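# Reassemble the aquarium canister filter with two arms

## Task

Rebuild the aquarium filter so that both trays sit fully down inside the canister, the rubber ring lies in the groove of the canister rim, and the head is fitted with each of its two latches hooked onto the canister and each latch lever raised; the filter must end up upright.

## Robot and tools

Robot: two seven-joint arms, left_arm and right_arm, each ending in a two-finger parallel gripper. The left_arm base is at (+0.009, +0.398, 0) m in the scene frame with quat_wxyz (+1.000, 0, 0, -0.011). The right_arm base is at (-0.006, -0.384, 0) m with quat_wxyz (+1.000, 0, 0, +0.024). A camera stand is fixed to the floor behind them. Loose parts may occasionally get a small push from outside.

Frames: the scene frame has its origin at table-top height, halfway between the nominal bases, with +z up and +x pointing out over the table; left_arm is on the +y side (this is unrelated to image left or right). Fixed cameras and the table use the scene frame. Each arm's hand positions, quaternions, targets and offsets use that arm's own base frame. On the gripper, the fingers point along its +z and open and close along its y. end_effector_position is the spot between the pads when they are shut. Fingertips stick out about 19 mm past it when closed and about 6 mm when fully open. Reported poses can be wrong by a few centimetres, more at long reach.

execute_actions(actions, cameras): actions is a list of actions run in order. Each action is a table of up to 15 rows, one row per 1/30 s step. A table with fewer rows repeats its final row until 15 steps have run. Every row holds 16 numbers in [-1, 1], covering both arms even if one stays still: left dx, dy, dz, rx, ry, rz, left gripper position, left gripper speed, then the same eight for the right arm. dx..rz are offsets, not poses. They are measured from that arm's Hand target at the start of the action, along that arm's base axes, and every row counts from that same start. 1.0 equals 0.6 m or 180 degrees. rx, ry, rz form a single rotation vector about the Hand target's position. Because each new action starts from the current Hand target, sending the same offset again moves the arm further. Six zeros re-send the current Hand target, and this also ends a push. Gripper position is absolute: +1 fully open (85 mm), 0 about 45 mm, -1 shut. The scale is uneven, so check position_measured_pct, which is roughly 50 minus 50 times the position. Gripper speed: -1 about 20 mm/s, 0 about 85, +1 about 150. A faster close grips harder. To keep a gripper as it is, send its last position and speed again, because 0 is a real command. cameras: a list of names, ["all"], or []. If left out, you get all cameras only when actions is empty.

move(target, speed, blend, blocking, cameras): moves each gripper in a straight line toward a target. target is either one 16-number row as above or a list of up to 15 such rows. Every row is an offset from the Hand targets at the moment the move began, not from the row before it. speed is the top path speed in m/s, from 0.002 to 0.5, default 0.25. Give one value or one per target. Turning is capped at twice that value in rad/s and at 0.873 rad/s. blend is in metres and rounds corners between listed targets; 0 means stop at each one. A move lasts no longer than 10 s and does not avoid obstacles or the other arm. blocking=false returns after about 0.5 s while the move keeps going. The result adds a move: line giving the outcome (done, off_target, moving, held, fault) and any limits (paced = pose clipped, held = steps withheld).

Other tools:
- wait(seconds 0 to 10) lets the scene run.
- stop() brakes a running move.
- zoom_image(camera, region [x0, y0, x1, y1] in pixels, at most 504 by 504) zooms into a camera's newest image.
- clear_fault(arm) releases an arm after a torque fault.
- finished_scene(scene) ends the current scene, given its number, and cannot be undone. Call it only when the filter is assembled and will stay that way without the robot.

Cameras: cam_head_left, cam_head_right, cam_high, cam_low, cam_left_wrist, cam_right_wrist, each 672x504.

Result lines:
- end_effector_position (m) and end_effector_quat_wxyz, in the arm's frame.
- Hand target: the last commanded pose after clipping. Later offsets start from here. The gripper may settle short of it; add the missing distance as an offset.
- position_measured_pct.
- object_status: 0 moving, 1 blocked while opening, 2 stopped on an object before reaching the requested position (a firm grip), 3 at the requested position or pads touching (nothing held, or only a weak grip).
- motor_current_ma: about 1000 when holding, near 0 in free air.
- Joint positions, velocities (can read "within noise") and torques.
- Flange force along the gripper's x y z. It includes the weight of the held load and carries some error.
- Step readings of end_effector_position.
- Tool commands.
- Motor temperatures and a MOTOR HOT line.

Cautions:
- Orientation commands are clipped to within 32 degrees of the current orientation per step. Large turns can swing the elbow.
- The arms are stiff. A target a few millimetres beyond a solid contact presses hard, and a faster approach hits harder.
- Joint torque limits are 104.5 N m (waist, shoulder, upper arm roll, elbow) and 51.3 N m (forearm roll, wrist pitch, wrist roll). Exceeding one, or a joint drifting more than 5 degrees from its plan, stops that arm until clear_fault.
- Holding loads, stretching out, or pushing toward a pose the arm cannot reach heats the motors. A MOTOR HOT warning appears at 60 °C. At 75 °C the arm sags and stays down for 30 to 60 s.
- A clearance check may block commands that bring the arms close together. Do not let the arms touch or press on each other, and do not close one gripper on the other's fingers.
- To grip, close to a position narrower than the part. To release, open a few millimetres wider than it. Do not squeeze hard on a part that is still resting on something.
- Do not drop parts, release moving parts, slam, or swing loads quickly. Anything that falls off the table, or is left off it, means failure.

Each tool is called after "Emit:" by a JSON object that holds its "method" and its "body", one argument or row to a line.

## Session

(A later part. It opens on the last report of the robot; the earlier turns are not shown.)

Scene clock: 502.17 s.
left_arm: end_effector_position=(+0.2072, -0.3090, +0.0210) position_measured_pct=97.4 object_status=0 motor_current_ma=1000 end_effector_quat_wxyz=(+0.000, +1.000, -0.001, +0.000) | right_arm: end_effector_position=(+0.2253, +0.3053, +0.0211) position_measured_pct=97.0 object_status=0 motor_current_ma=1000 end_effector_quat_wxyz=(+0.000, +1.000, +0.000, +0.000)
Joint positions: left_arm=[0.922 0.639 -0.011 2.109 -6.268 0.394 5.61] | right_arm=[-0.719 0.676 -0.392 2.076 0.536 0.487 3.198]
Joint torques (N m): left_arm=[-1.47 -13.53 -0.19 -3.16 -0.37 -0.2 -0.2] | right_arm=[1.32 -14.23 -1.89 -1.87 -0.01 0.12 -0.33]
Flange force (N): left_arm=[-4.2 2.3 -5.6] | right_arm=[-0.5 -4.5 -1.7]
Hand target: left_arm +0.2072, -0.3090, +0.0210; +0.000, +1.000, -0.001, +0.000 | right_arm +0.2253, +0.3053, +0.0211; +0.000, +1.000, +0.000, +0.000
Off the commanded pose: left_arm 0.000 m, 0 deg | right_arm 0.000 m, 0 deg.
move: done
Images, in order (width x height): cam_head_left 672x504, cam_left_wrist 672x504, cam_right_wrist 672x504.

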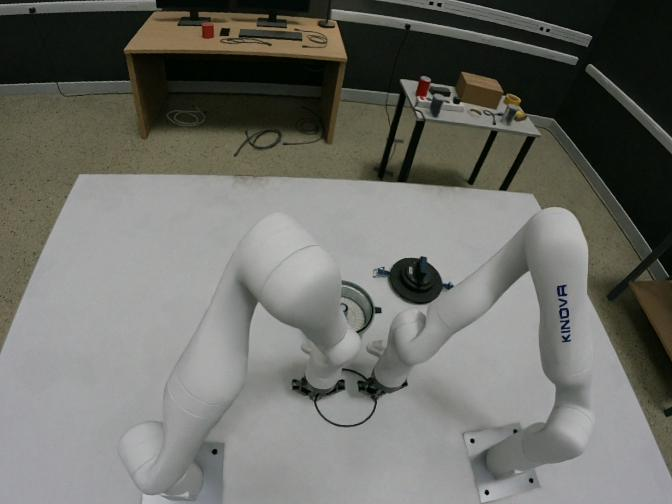

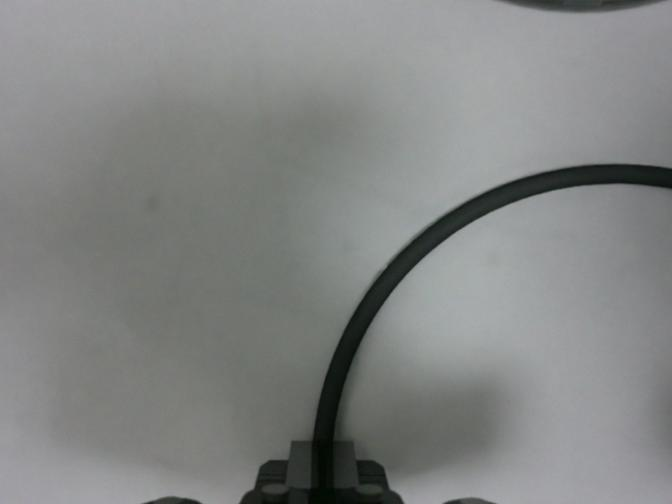

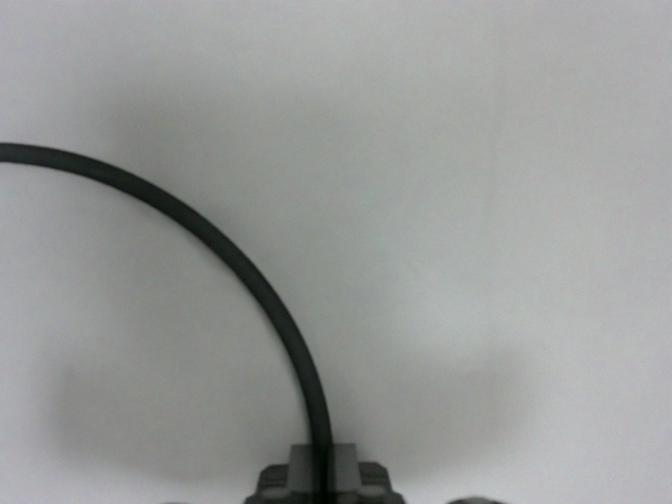

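Emit:
{"method": "move", "body": {
  "target": [
    [0,0,0.3,0,0,0,-1,-1,0,0,0.3,0,0,0,-1,-1],
    [0.318,0.0158,0.3,0,0,0,-1,-1,0.3208,-0.0013,0.3,0,0,0,-1,-1],
    [0.318,0.0158,0.24,0,0,0,-1,-1,0.3208,-0.0013,0.24,0,0,0,-1,-1]
  ],
  "speed": [0.15,0.15,0.08],
  "blend": [0.03,0.02,0],
  "cameras": ["cam_left_wrist","cam_right_wrist","cam_head_left"]
}}

Scene clock: 511.40 s.
left_arm: end_effector_position=(+0.3980, -0.2995, +0.1649) position_measured_pct=97.4 object_status=2 motor_current_ma=1000 end_effector_quat_wxyz=(+0.000, +1.000, -0.001, +0.000) | right_arm: end_effector_position=(+0.4177, +0.3045, +0.1650) position_measured_pct=97.0 object_status=2 motor_current_ma=1000 end_effector_quat_wxyz=(+0.000, +1.000, +0.000, +0.000)
Joint positions: left_arm=[0.631 0.574 -0.056 1.538 -6.248 1.031 5.277] | right_arm=[-0.383 0.656 -0.499 1.455 0.331 1.115 3.771]
Joint torques (N m): left_arm=[-1.42 -18.64 -0.36 -7.34 -0.41 0.14 -0.15] | right_arm=[1.32 -18.43 -2.78 -6.07 -0.06 0.11 -0.32]
Flange force (N): left_arm=[-1.0 3.1 -0.1] | right_arm=[3.3 -4.7 -2.9]
Hand target: left_arm +0.3980, -0.2995, +0.1650; +0.000, +1.000, -0.001, +0.000 | right_arm +0.4177, +0.3045, +0.1651; +0.000, +1.000, +0.000, +0.000
Off the commanded pose: left_arm 0.000 m, 0 deg | right_arm 0.000 m, 0 deg.
move: done; blend cut to 0.018 m at target 2
Images, in order (width x height): cam_head_left 672x504, cam_left_wrist 672x504, cam_right_wrist 672x504.

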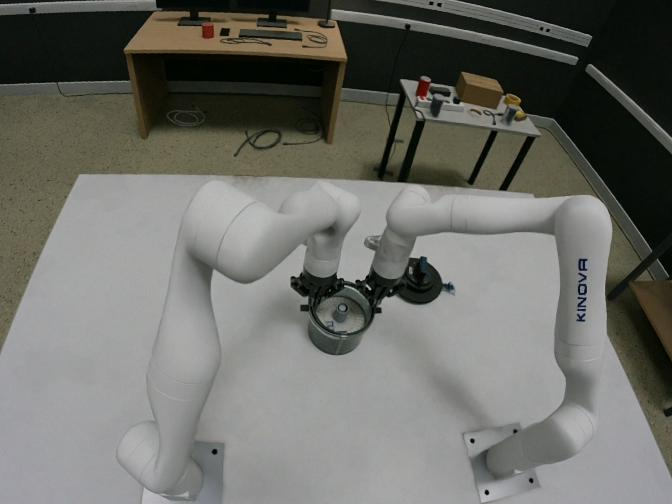

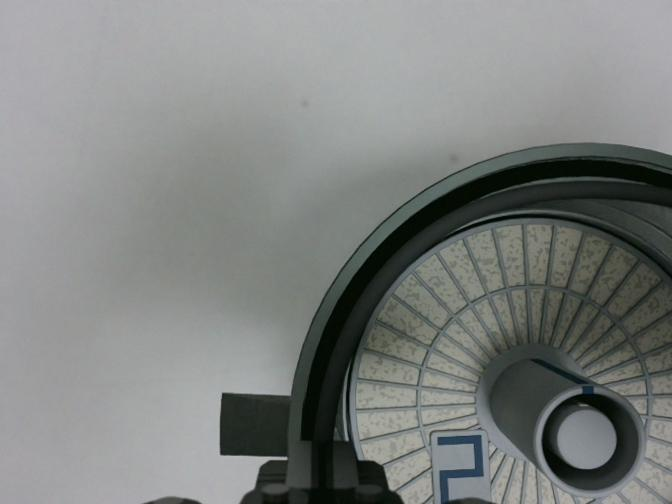

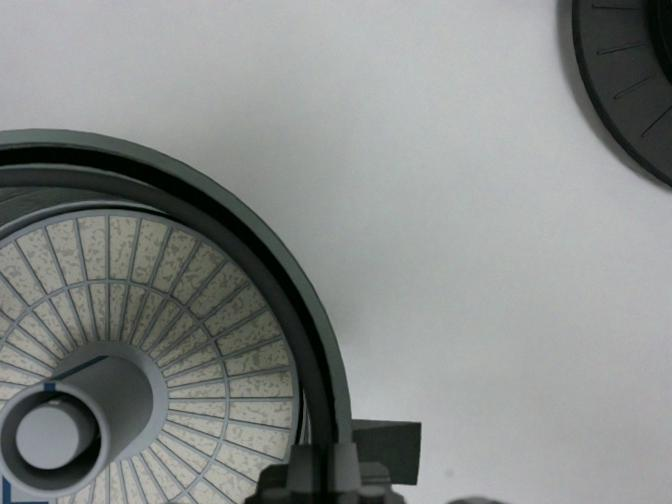

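Emit:
{"method": "move", "body": {
  "target": [
    [0.0035,0.0013,-0.023,0,0,0,-1,-1,0.0035,-0.002,-0.023,0,0,0,-1,-1]
  ],
  "speed": 0.05,
  "cameras": ["cam_left_wrist","cam_right_wrist","cam_head_left"]
}}

Emit:
{"method": "zoom_image", "body": {
  "camera": "cam_head_left",
  "region": [295, 270, 385, 350]
}}

Emit:
{"method": "zoom_image", "body": {
  "camera": "cam_left_wrist",
  "region": [280, 100, 672, 504]
}}

Emit:
{"method": "zoom_image", "body": {
  "camera": "cam_right_wrist",
  "region": [0, 100, 392, 504]
}}

Scene clock: 521.27 s.
left_arm: end_effector_position=(+0.4001, -0.2987, +0.1512) position_measured_pct=97.4 object_status=2 motor_current_ma=1000 end_effector_quat_wxyz=(+0.000, +1.000, -0.001, +0.000) | right_arm: end_effector_position=(+0.4199, +0.3033, +0.1513) position_measured_pct=97.0 object_status=2 motor_current_ma=1000 end_effector_quat_wxyz=(+0.000, +1.000, +0.000, +0.000)
Joint positions: left_arm=[0.627 0.593 -0.056 1.553 -6.247 0.997 5.272] | right_arm=[-0.382 0.674 -0.493 1.47 0.341 1.083 3.768]
Joint torques (N m): left_arm=[-1.44 -18.77 -0.34 -7.11 -0.34 0.13 -0.17] | right_arm=[1.3 -18.56 -2.82 -5.9 -0.04 0.11 -0.31]
Flange force (N): left_arm=[-0.9 3.3 -0.2] | right_arm=[3.3 -4.7 -2.8]
Hand target: left_arm +0.4001, -0.2987, +0.1512; +0.000, +1.000, -0.001, +0.000 | right_arm +0.4198, +0.3033, +0.1513; +0.000, +1.000, +0.000, +0.000
Off the commanded pose: left_arm 0.000 m, 0 deg | right_arm 0.000 m, 0 deg.
move: done
Images, in order (width x height): cam_head_left 672x504, cam_left_wrist 672x504, cam_right_wrist 672x504.

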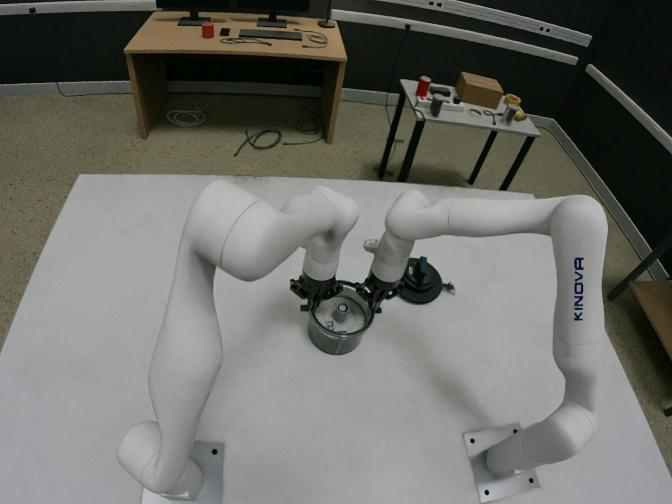

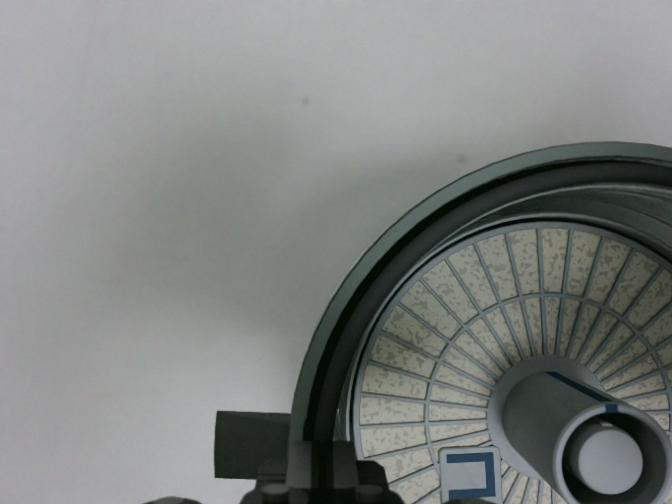

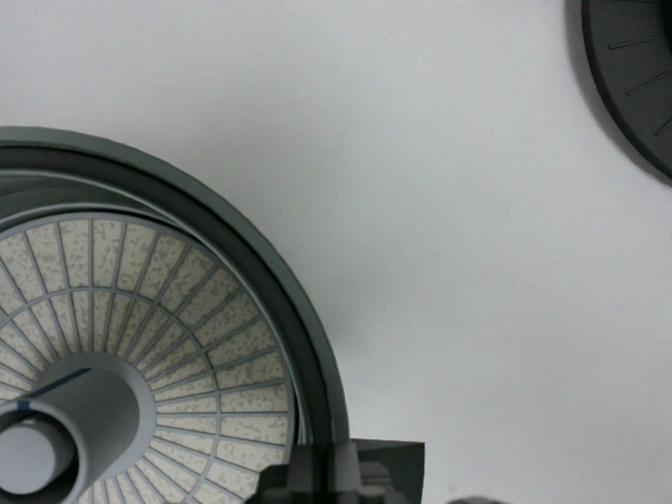

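Scaled by 5.600 from the camera's 672x504 image, which has a finer 960x720 frame.

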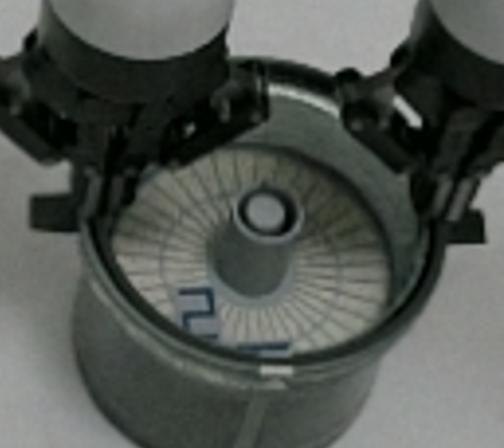

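Scaled by 1.248.

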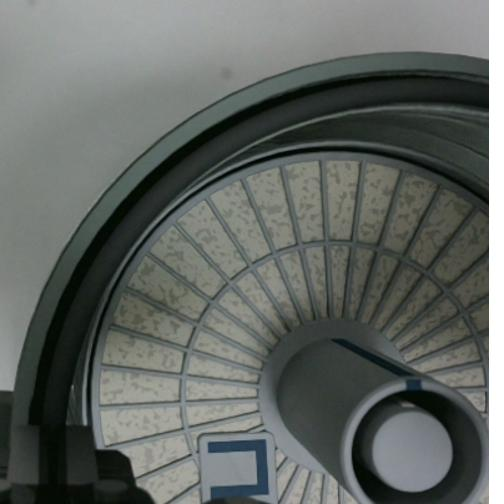

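Scaled by 1.248.

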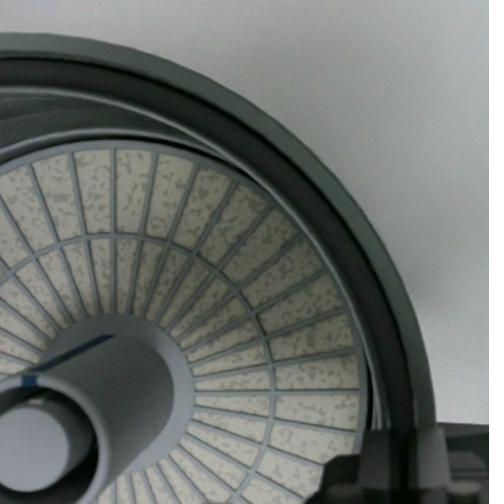

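Emit:
{"method": "move", "body": {
  "target": [
    [0.0015,0.0018,-0.0075,0,0,0,-1,-1,0.0015,-0.0018,-0.0075,0,0,0,-1,-1]
  ],
  "speed": 0.03,
  "cameras": ["cam_left_wrist","cam_right_wrist","cam_head_left","cam_head_right"]
}}

Emit:
{"method": "zoom_image", "body": {
  "camera": "cam_head_left",
  "region": [305, 310, 385, 350]
}}

Emit:
{"method": "zoom_image", "body": {
  "camera": "cam_left_wrist",
  "region": [280, 100, 672, 504]
}}

Emit:
{"method": "zoom_image", "body": {
  "camera": "cam_right_wrist",
  "region": [0, 100, 392, 504]
}}

Emit:
{"method": "zoom_image", "body": {
  "camera": "cam_head_right",
  "region": [285, 300, 370, 350]
}}

Scene clock: 528.30 s.
left_arm: end_effector_position=(+0.4010, -0.2977, +0.1467) position_measured_pct=97.4 object_status=2 motor_current_ma=1000 end_effector_quat_wxyz=(+0.000, +1.000, -0.001, +0.000) | right_arm: end_effector_position=(+0.4207, +0.3023, +0.1468) position_measured_pct=97.0 object_status=2 motor_current_ma=1000 end_effector_quat_wxyz=(+0.000, +1.000, +0.000, +0.000)
Joint positions: left_arm=[0.625 0.6 -0.056 1.558 -6.246 0.985 5.269] | right_arm=[-0.38 0.68 -0.491 1.476 0.345 1.072 3.768]
Joint torques (N m): left_arm=[-1.46 -18.77 -0.41 -7.09 -0.38 0.13 -0.22] | right_arm=[1.58 -16.12 -2.07 -5.2 0.27 -0.32 -0.31]
Flange force (N): left_arm=[-1.1 3.3 -0.2] | right_arm=[1.7 -4.2 -8.2]
Hand target: left_arm +0.4010, -0.2977, +0.1467; +0.000, +1.000, -0.001, +0.000 | right_arm +0.4207, +0.3023, +0.1468; +0.000, +1.000, +0.000, +0.000
Off the commanded pose: left_arm 0.000 m, 0 deg | right_arm 0.000 m, 0 deg.
move: done
Images, in order (width x height): cam_head_left 672x504, cam_head_right 672x504, cam_left_wrist 672x504, cam_right_wrist 672x504.

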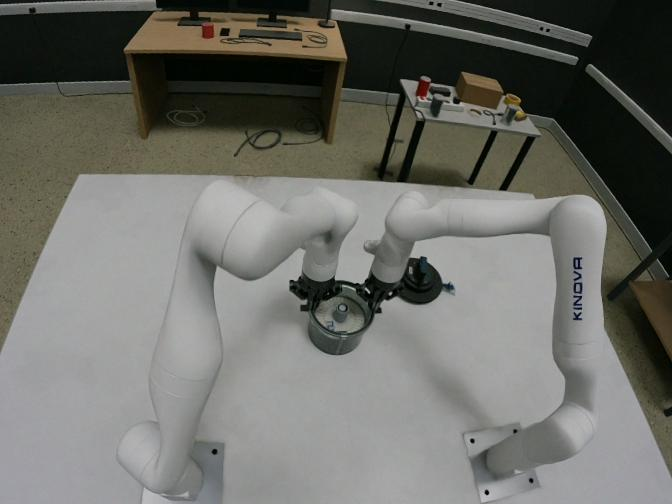

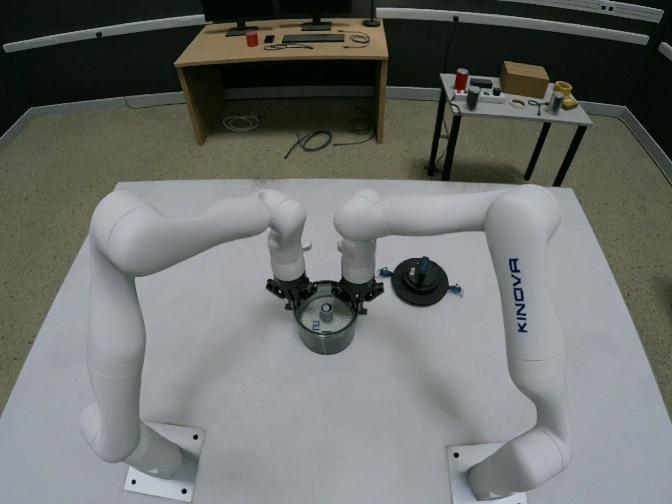

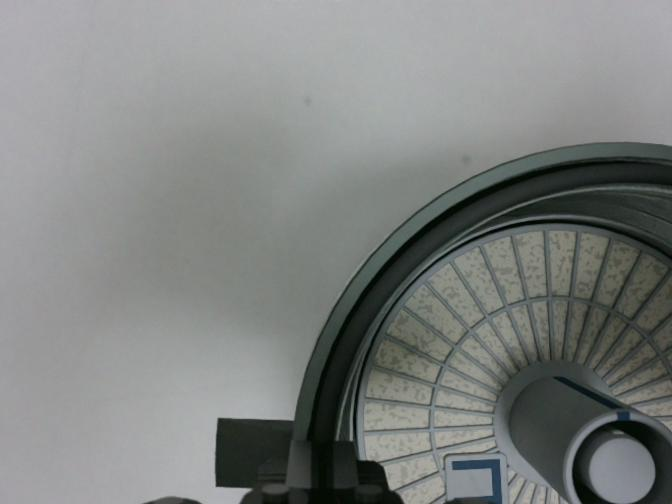

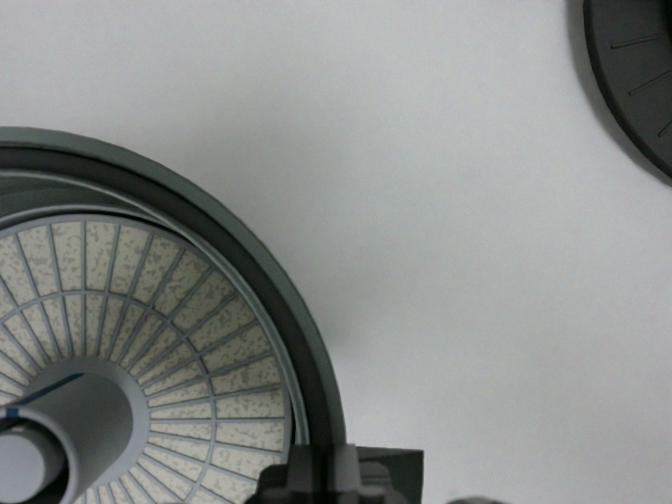

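Scaled by 6.300 from the camera's 672x504 image, which has a finer 960x720 frame.

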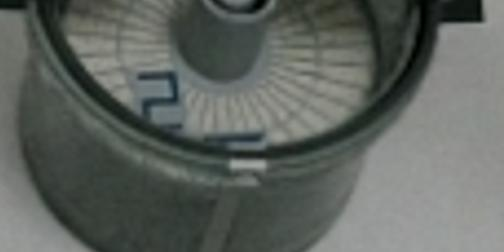

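Scaled by 1.248.

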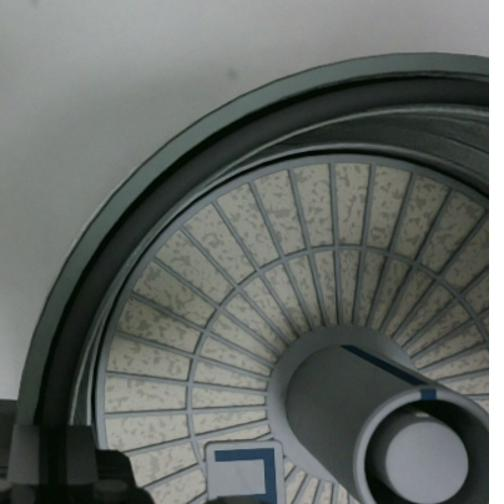

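Scaled by 1.248.

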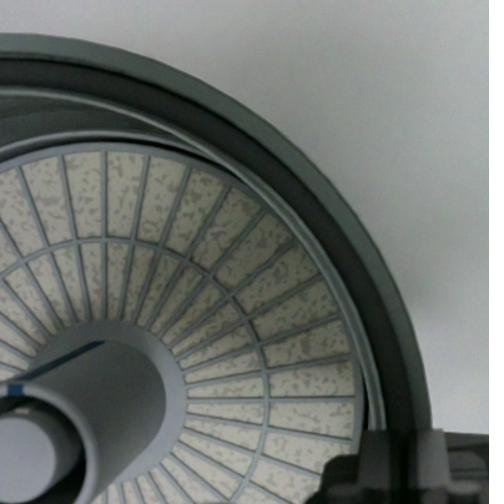

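Scaled by 5.929 from the camera's 672x504 image, which has a finer 960x720 frame.

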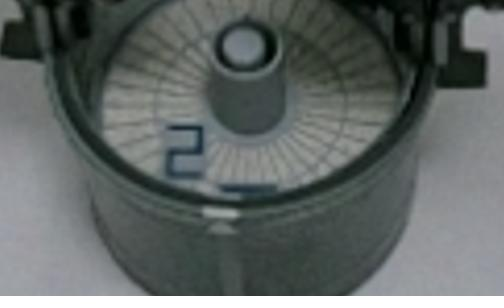

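Emit:
{"method": "move", "body": {
  "target": [
    [0,0,-0.0012,0,0,0,-1,-1,0,0,0,0,0,0,-1,-1],
    [0,0,-0.0012,0,0,0,-0.75,-1,0,0,0,0,0,0,-0.75,-1],
    [0,0,0.02,0,0,0,-0.75,-1,0,0,0.02,0,0,0,-0.75,-1],
    [0,0.06,0.12,0,0,0,-0.75,-1,0,0,0.12,0,0,0,-0.75,-1]
  ],
  "speed": [0.02,0.02,0.03,0.1],
  "cameras": ["cam_left_wrist","cam_right_wrist","cam_head_left","cam_head_right"]
}}

Emit:
{"method": "zoom_image", "body": {
  "camera": "cam_head_left",
  "region": [305, 270, 385, 350]
}}

Emit:
{"method": "zoom_image", "body": {
  "camera": "cam_head_right",
  "region": [285, 270, 370, 350]
}}

Scene clock: 535.90 s.
left_arm: end_effector_position=(+0.4010, -0.2616, +0.2187) position_measured_pct=87.4 object_status=3 motor_current_ma=0 end_effector_quat_wxyz=(+0.000, +1.000, -0.001, +0.000) | right_arm: end_effector_position=(+0.4207, +0.3023, +0.2188) position_measured_pct=87.4 object_status=3 motor_current_ma=0 end_effector_quat_wxyz=(+0.000, +1.000, +0.000, +0.000)
Joint positions: left_arm=[0.568 0.474 -0.064 1.52 -6.252 1.148 5.21] | right_arm=[-0.373 0.603 -0.515 1.36 0.298 1.254 3.808]
Joint torques (N m): left_arm=[-1.5 -17.22 -0.5 -7.77 -0.4 0.14 -0.19] | right_arm=[1.26 -18.16 -2.68 -6.65 -0.04 0.14 -0.33]
Flange force (N): left_arm=[-1.1 3.3 -0.4] | right_arm=[3.5 -4.5 -3.4]
Hand target: left_arm +0.4010, -0.2616, +0.2187; +0.000, +1.000, -0.001, +0.000 | right_arm +0.4207, +0.3023, +0.2188; +0.000, +1.000, +0.000, +0.000
Off the commanded pose: left_arm 0.000 m, 0 deg | right_arm 0.000 m, 0 deg.
move: done
Images, in order (width x height): cam_head_left 672x504, cam_head_right 672x504, cam_left_wrist 672x504, cam_right_wrist 672x504.

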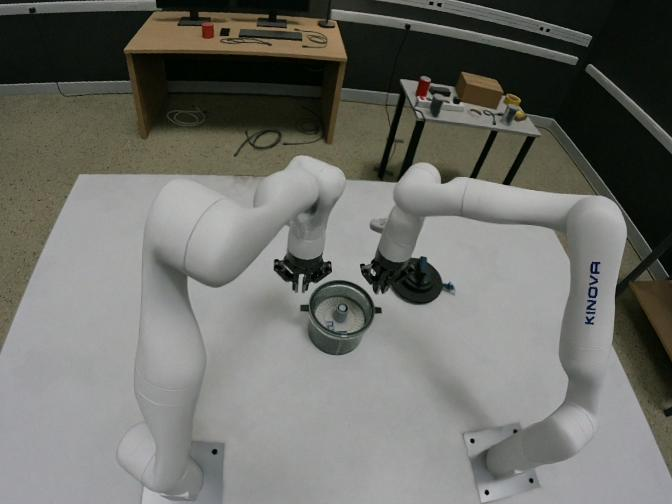

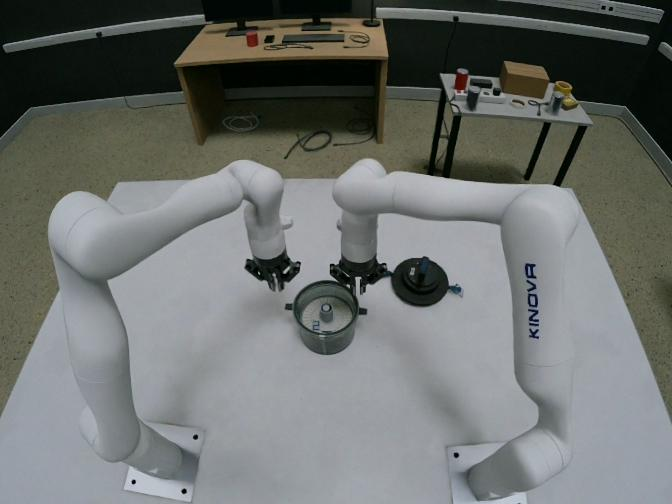

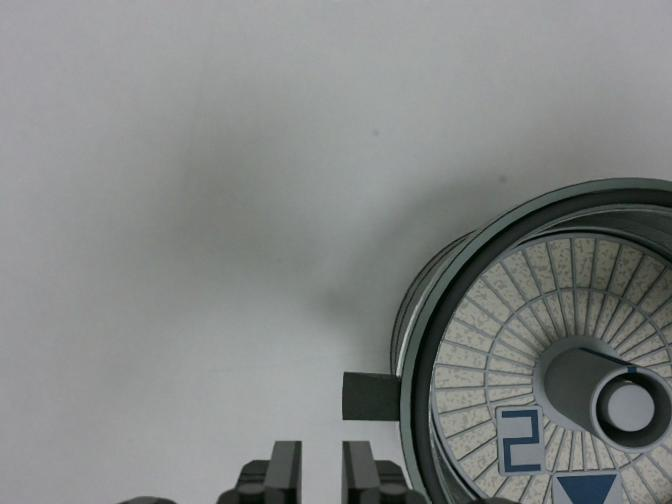

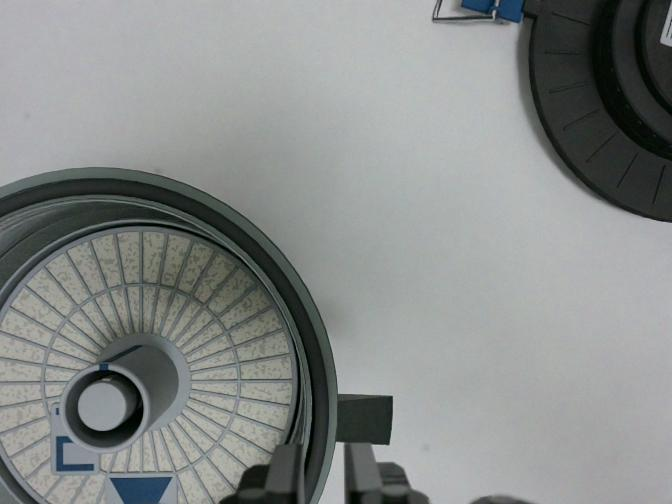

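Scaled by 6.300 from the camera's 672x504 image, which has a finer 960x720 frame.

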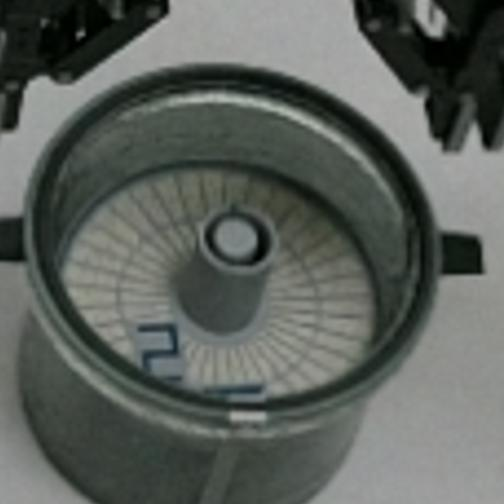

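Scaled by 5.929 from the camera's 672x504 image, which has a finer 960x720 frame.

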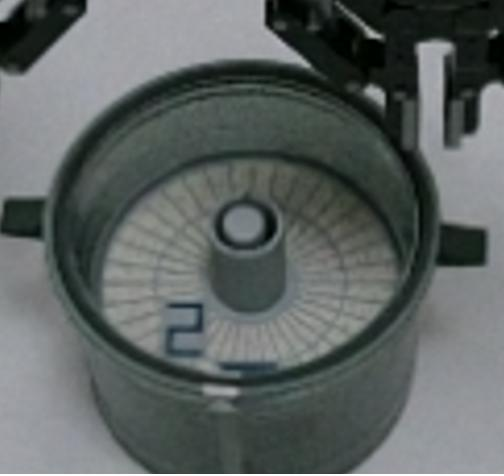

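Emit:
{"method": "move", "body": {
  "target": [
    [-0.0933,-0.1907,0.2355,0,0,0,-0.6,-1,0.157,-0.304,0.2353,0,0,0,0.4,0]
  ],
  "speed": 0.3,
  "cameras": ["cam_left_wrist","cam_right_wrist"]
}}

Emit:
{"method": "zoom_image", "body": {
  "camera": "cam_left_wrist",
  "region": [150, 100, 510, 440]
}}

Scene clock: 540.77 s.
left_arm: end_effector_position=(+0.3450, -0.3761, +0.3600) position_measured_pct=80.1 object_status=3 motor_current_ma=0 end_effector_quat_wxyz=(+0.000, +1.000, -0.001, +0.000) | right_arm: end_effector_position=(+0.5149, +0.1199, +0.3600) position_measured_pct=29.9 object_status=3 motor_current_ma=0 end_effector_quat_wxyz=(+0.000, +1.000, +0.000, +0.000)
Joint positions: left_arm=[0.786 0.484 -0.011 1.042 -6.279 1.616 5.488] | right_arm=[-0.049 0.565 -0.48 0.945 0.251 1.679 4.277]
Joint torques (N m): left_arm=[-1.36 -18.24 -0.1 -8.44 -0.37 0.15 -0.19] | right_arm=[1.28 -18.42 -2.06 -7.08 -0.06 0.1 -0.33]
Flange force (N): left_arm=[-0.9 3.3 -1.1] | right_arm=[6.6 -3.2 -6.2]
Hand target: left_arm +0.3450, -0.3761, +0.3600; +0.000, +1.000, -0.001, +0.000 | right_arm +0.5149, +0.1199, +0.3600; +0.000, +1.000, +0.000, +0.000
Off the commanded pose: left_arm 0.000 m, 0 deg | right_arm 0.000 m, 0 deg.
move: done
Images, in order (width x height): cam_left_wrist 672x504, cam_right_wrist 672x504.

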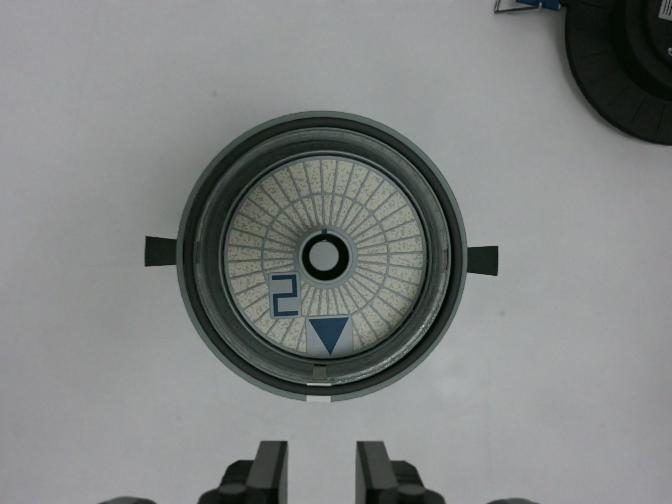

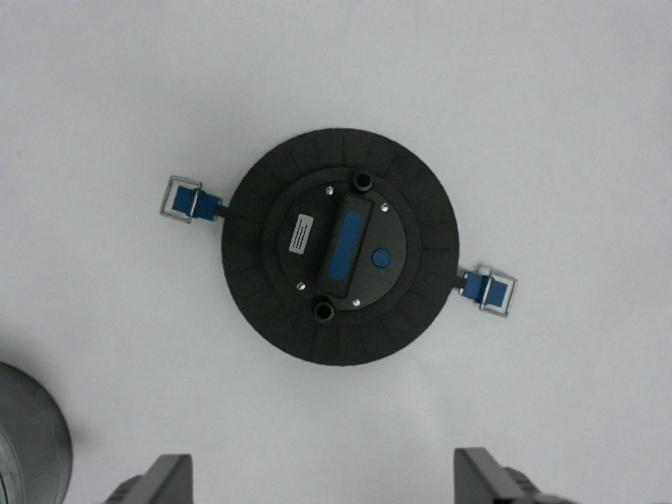

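Scaled by 1.400.

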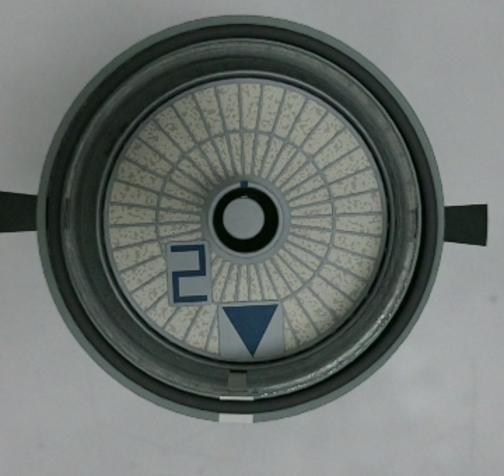

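Emit:
{"method": "zoom_image", "body": {
  "camera": "cam_right_wrist",
  "region": [260, 150, 430, 340]
}}

Emit:
{"method": "zoom_image", "body": {
  "camera": "cam_right_wrist",
  "region": [150, 110, 530, 380]
}}

Scaled by 2.653.

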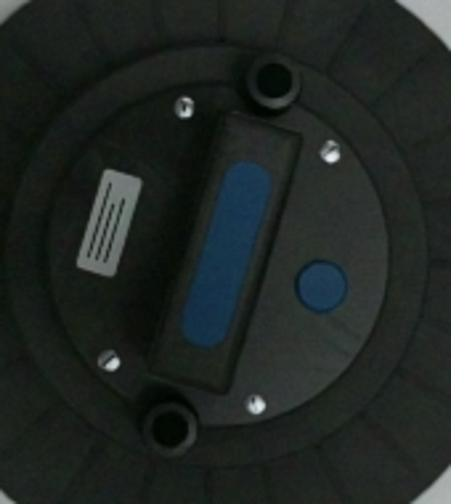

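Scaled by 1.326.

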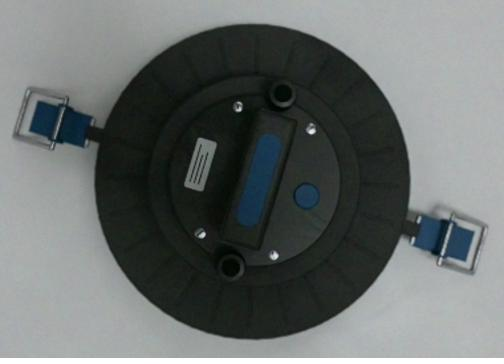

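Emit:
{"method": "move", "body": {
  "target": [
    [0,0.349,0,0,0,0,-0.6,-1,0.1043,-0.0248,-0.25,0,0,-0.0895,0.4,0],
    [0,0.349,0,0,0,0,-0.6,-1,0.1043,-0.0248,-0.4458,0,0,-0.0895,0.4,0]
  ],
  "speed": [0.25,0.08],
  "cameras": ["cam_right_wrist"]
}}

Emit:
{"method": "move", "body": {
  "target": [
    [0,0,0,0,0,0,-0.6,-1,0,0,0,0,0,0,-0.95,-1]
  ]
}}

Scene clock: 562.57 s.
left_arm: end_effector_position=(+0.3450, -0.1667, +0.3600) position_measured_pct=80.1 object_status=3 motor_current_ma=0 end_effector_quat_wxyz=(+0.000, +1.000, -0.001, +0.000) | right_arm: end_effector_position=(+0.5775, +0.1050, +0.0924) position_measured_pct=29.9 object_status=3 motor_current_ma=0 end_effector_quat_wxyz=(+0.000, +0.990, -0.140, +0.000)
Joint positions: left_arm=[0.491 0.169 -0.129 1.493 -6.262 1.481 5.073] | right_arm=[-0.035 0.873 -0.373 1.246 0.322 1.08 3.994]
Joint torques (N m): left_arm=[-1.42 -12.3 -0.46 -8.48 -0.37 0.12 -0.15] | right_arm=[1.29 -21.88 -2.52 -5.97 -0.06 0.13 -0.3]
Flange force (N): left_arm=[-0.5 3.4 -0.8] | right_arm=[4.5 -4.2 -2.4]
Hand target: left_arm +0.3450, -0.1667, +0.3600; +0.000, +1.000, -0.001, +0.000 | right_arm +0.5775, +0.1050, +0.0925; +0.000, +0.990, -0.140, +0.000
Off the commanded pose: left_arm 0.000 m, 0 deg | right_arm 0.000 m, 0 deg.
move: done
Images, in order (width x height): cam_right_wrist 672x504.

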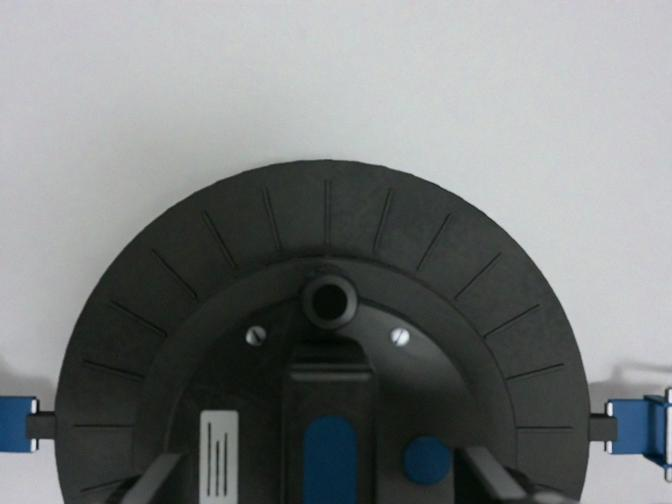

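Scene clock: 565.17 s.
left_arm: end_effector_position=(+0.3450, -0.1667, +0.3600) position_measured_pct=80.1 object_status=3 motor_current_ma=0 end_effector_quat_wxyz=(+0.000, +1.000, -0.001, +0.000) | right_arm: end_effector_position=(+0.5775, +0.1050, +0.0925) position_measured_pct=77.9 object_status=0 motor_current_ma=1000 end_effector_quat_wxyz=(+0.000, +0.990, -0.140, +0.000)
Joint positions: left_arm=[0.491 0.169 -0.129 1.493 -6.262 1.481 5.073] | right_arm=[-0.035 0.872 -0.373 1.246 0.322 1.08 3.994]
Joint torques (N m): left_arm=[-1.43 -12.31 -0.45 -8.5 -0.35 0.16 -0.18] | right_arm=[0.78 -19.82 -2.6 -5.65 0.05 -0.52 -0.14]
Flange force (N): left_arm=[-0.5 3.5 -0.6] | right_arm=[3.3 -2.9 -6.6]
Hand target: left_arm +0.3450, -0.1667, +0.3600; +0.000, +1.000, -0.001, +0.000 | right_arm +0.5775, +0.1050, +0.0925; +0.000, +0.990, -0.140, +0.000
Off the commanded pose: left_arm 0.000 m, 0 deg | right_arm 0.000 m, 0 deg.
move: done

Emit:
{"method": "move", "body": {
  "target": [
    [0,0,0,0,0,0,-0.6,-1,0,0,0.1,0,0,0,-0.95,-1],
    [0,0,0,0,0,0,-0.6,-1,0,0,0.34,0,0,0,-0.95,-1],
    [0,0,0,0,0,0,-0.6,-1,-0.2575,0.4583,0.34,0,0,0.064,-0.95,-1]
  ],
  "speed": [0.08,0.15,0.2],
  "blend": [0.02,0.04,0],
  "cameras": ["all"]
}}

Scene clock: 572.80 s.
left_arm: end_effector_position=(+0.3450, -0.1667, +0.3600) position_measured_pct=80.1 object_status=3 motor_current_ma=0 end_effector_quat_wxyz=(+0.000, +1.000, -0.001, +0.000) | right_arm: end_effector_position=(+0.4231, +0.3799, +0.2965) position_measured_pct=77.9 object_status=2 motor_current_ma=1000 end_effector_quat_wxyz=(+0.000, +0.999, -0.040, +0.000)
Joint positions: left_arm=[0.491 0.169 -0.129 1.493 -6.262 1.481 5.073] | right_arm=[-0.567 0.679 -0.473 0.951 0.29 1.567 3.685]
Joint torques (N m): left_arm=[-1.4 -12.29 -0.48 -8.6 -0.36 0.13 -0.2] | right_arm=[1.22 -24.94 -2.89 -9.63 -0.05 0.13 -0.35]
Flange force (N): left_arm=[-0.8 3.4 -0.4] | right_arm=[3.7 -6.1 3.3]
Hand target: left_arm +0.3450, -0.1667, +0.3600; +0.000, +1.000, -0.001, +0.000 | right_arm +0.4230, +0.3800, +0.2965; +0.000, +0.999, -0.040, +0.000
Off the commanded pose: left_arm 0.000 m, 0 deg | right_arm 0.000 m, 0 deg.
move: done

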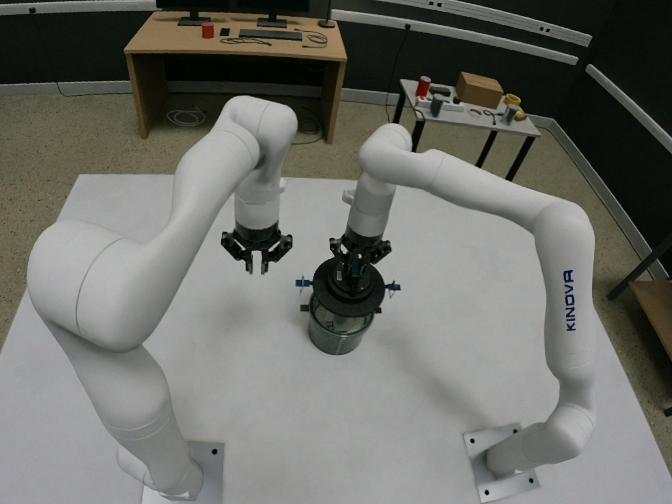

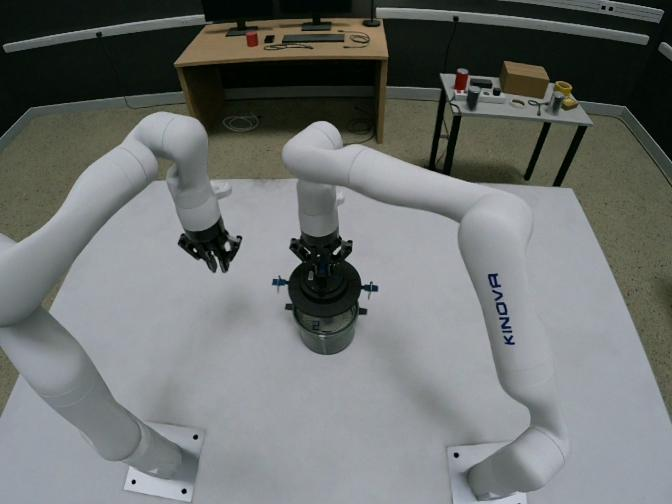

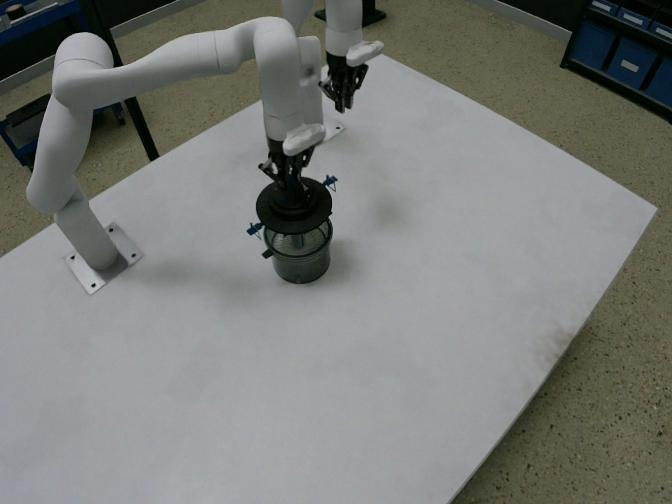

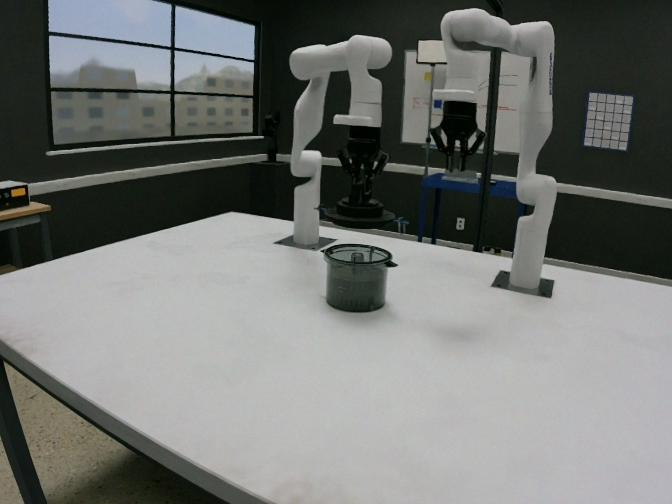

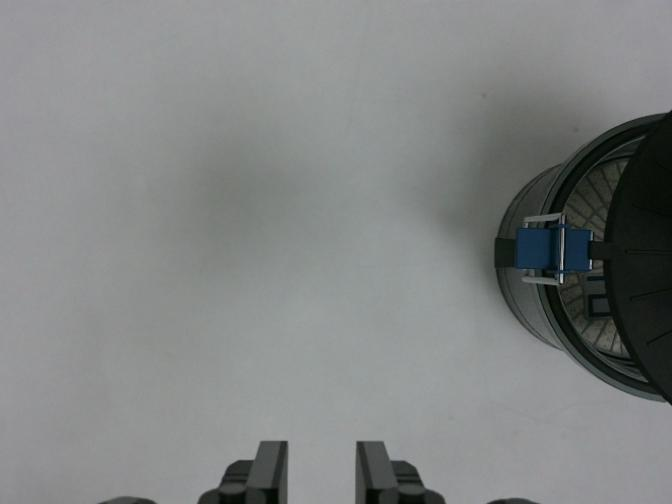

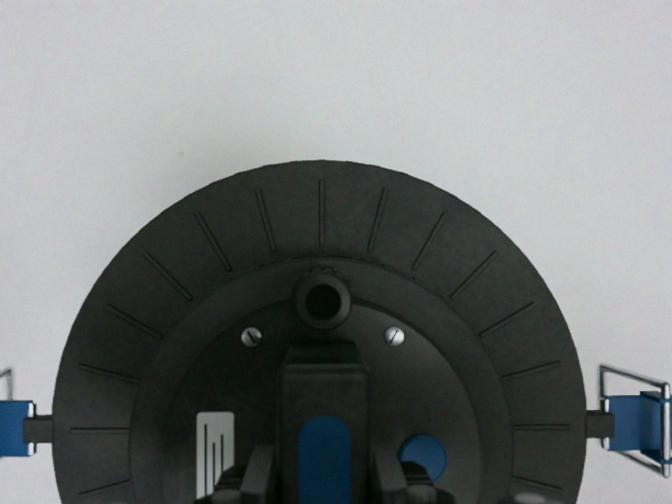

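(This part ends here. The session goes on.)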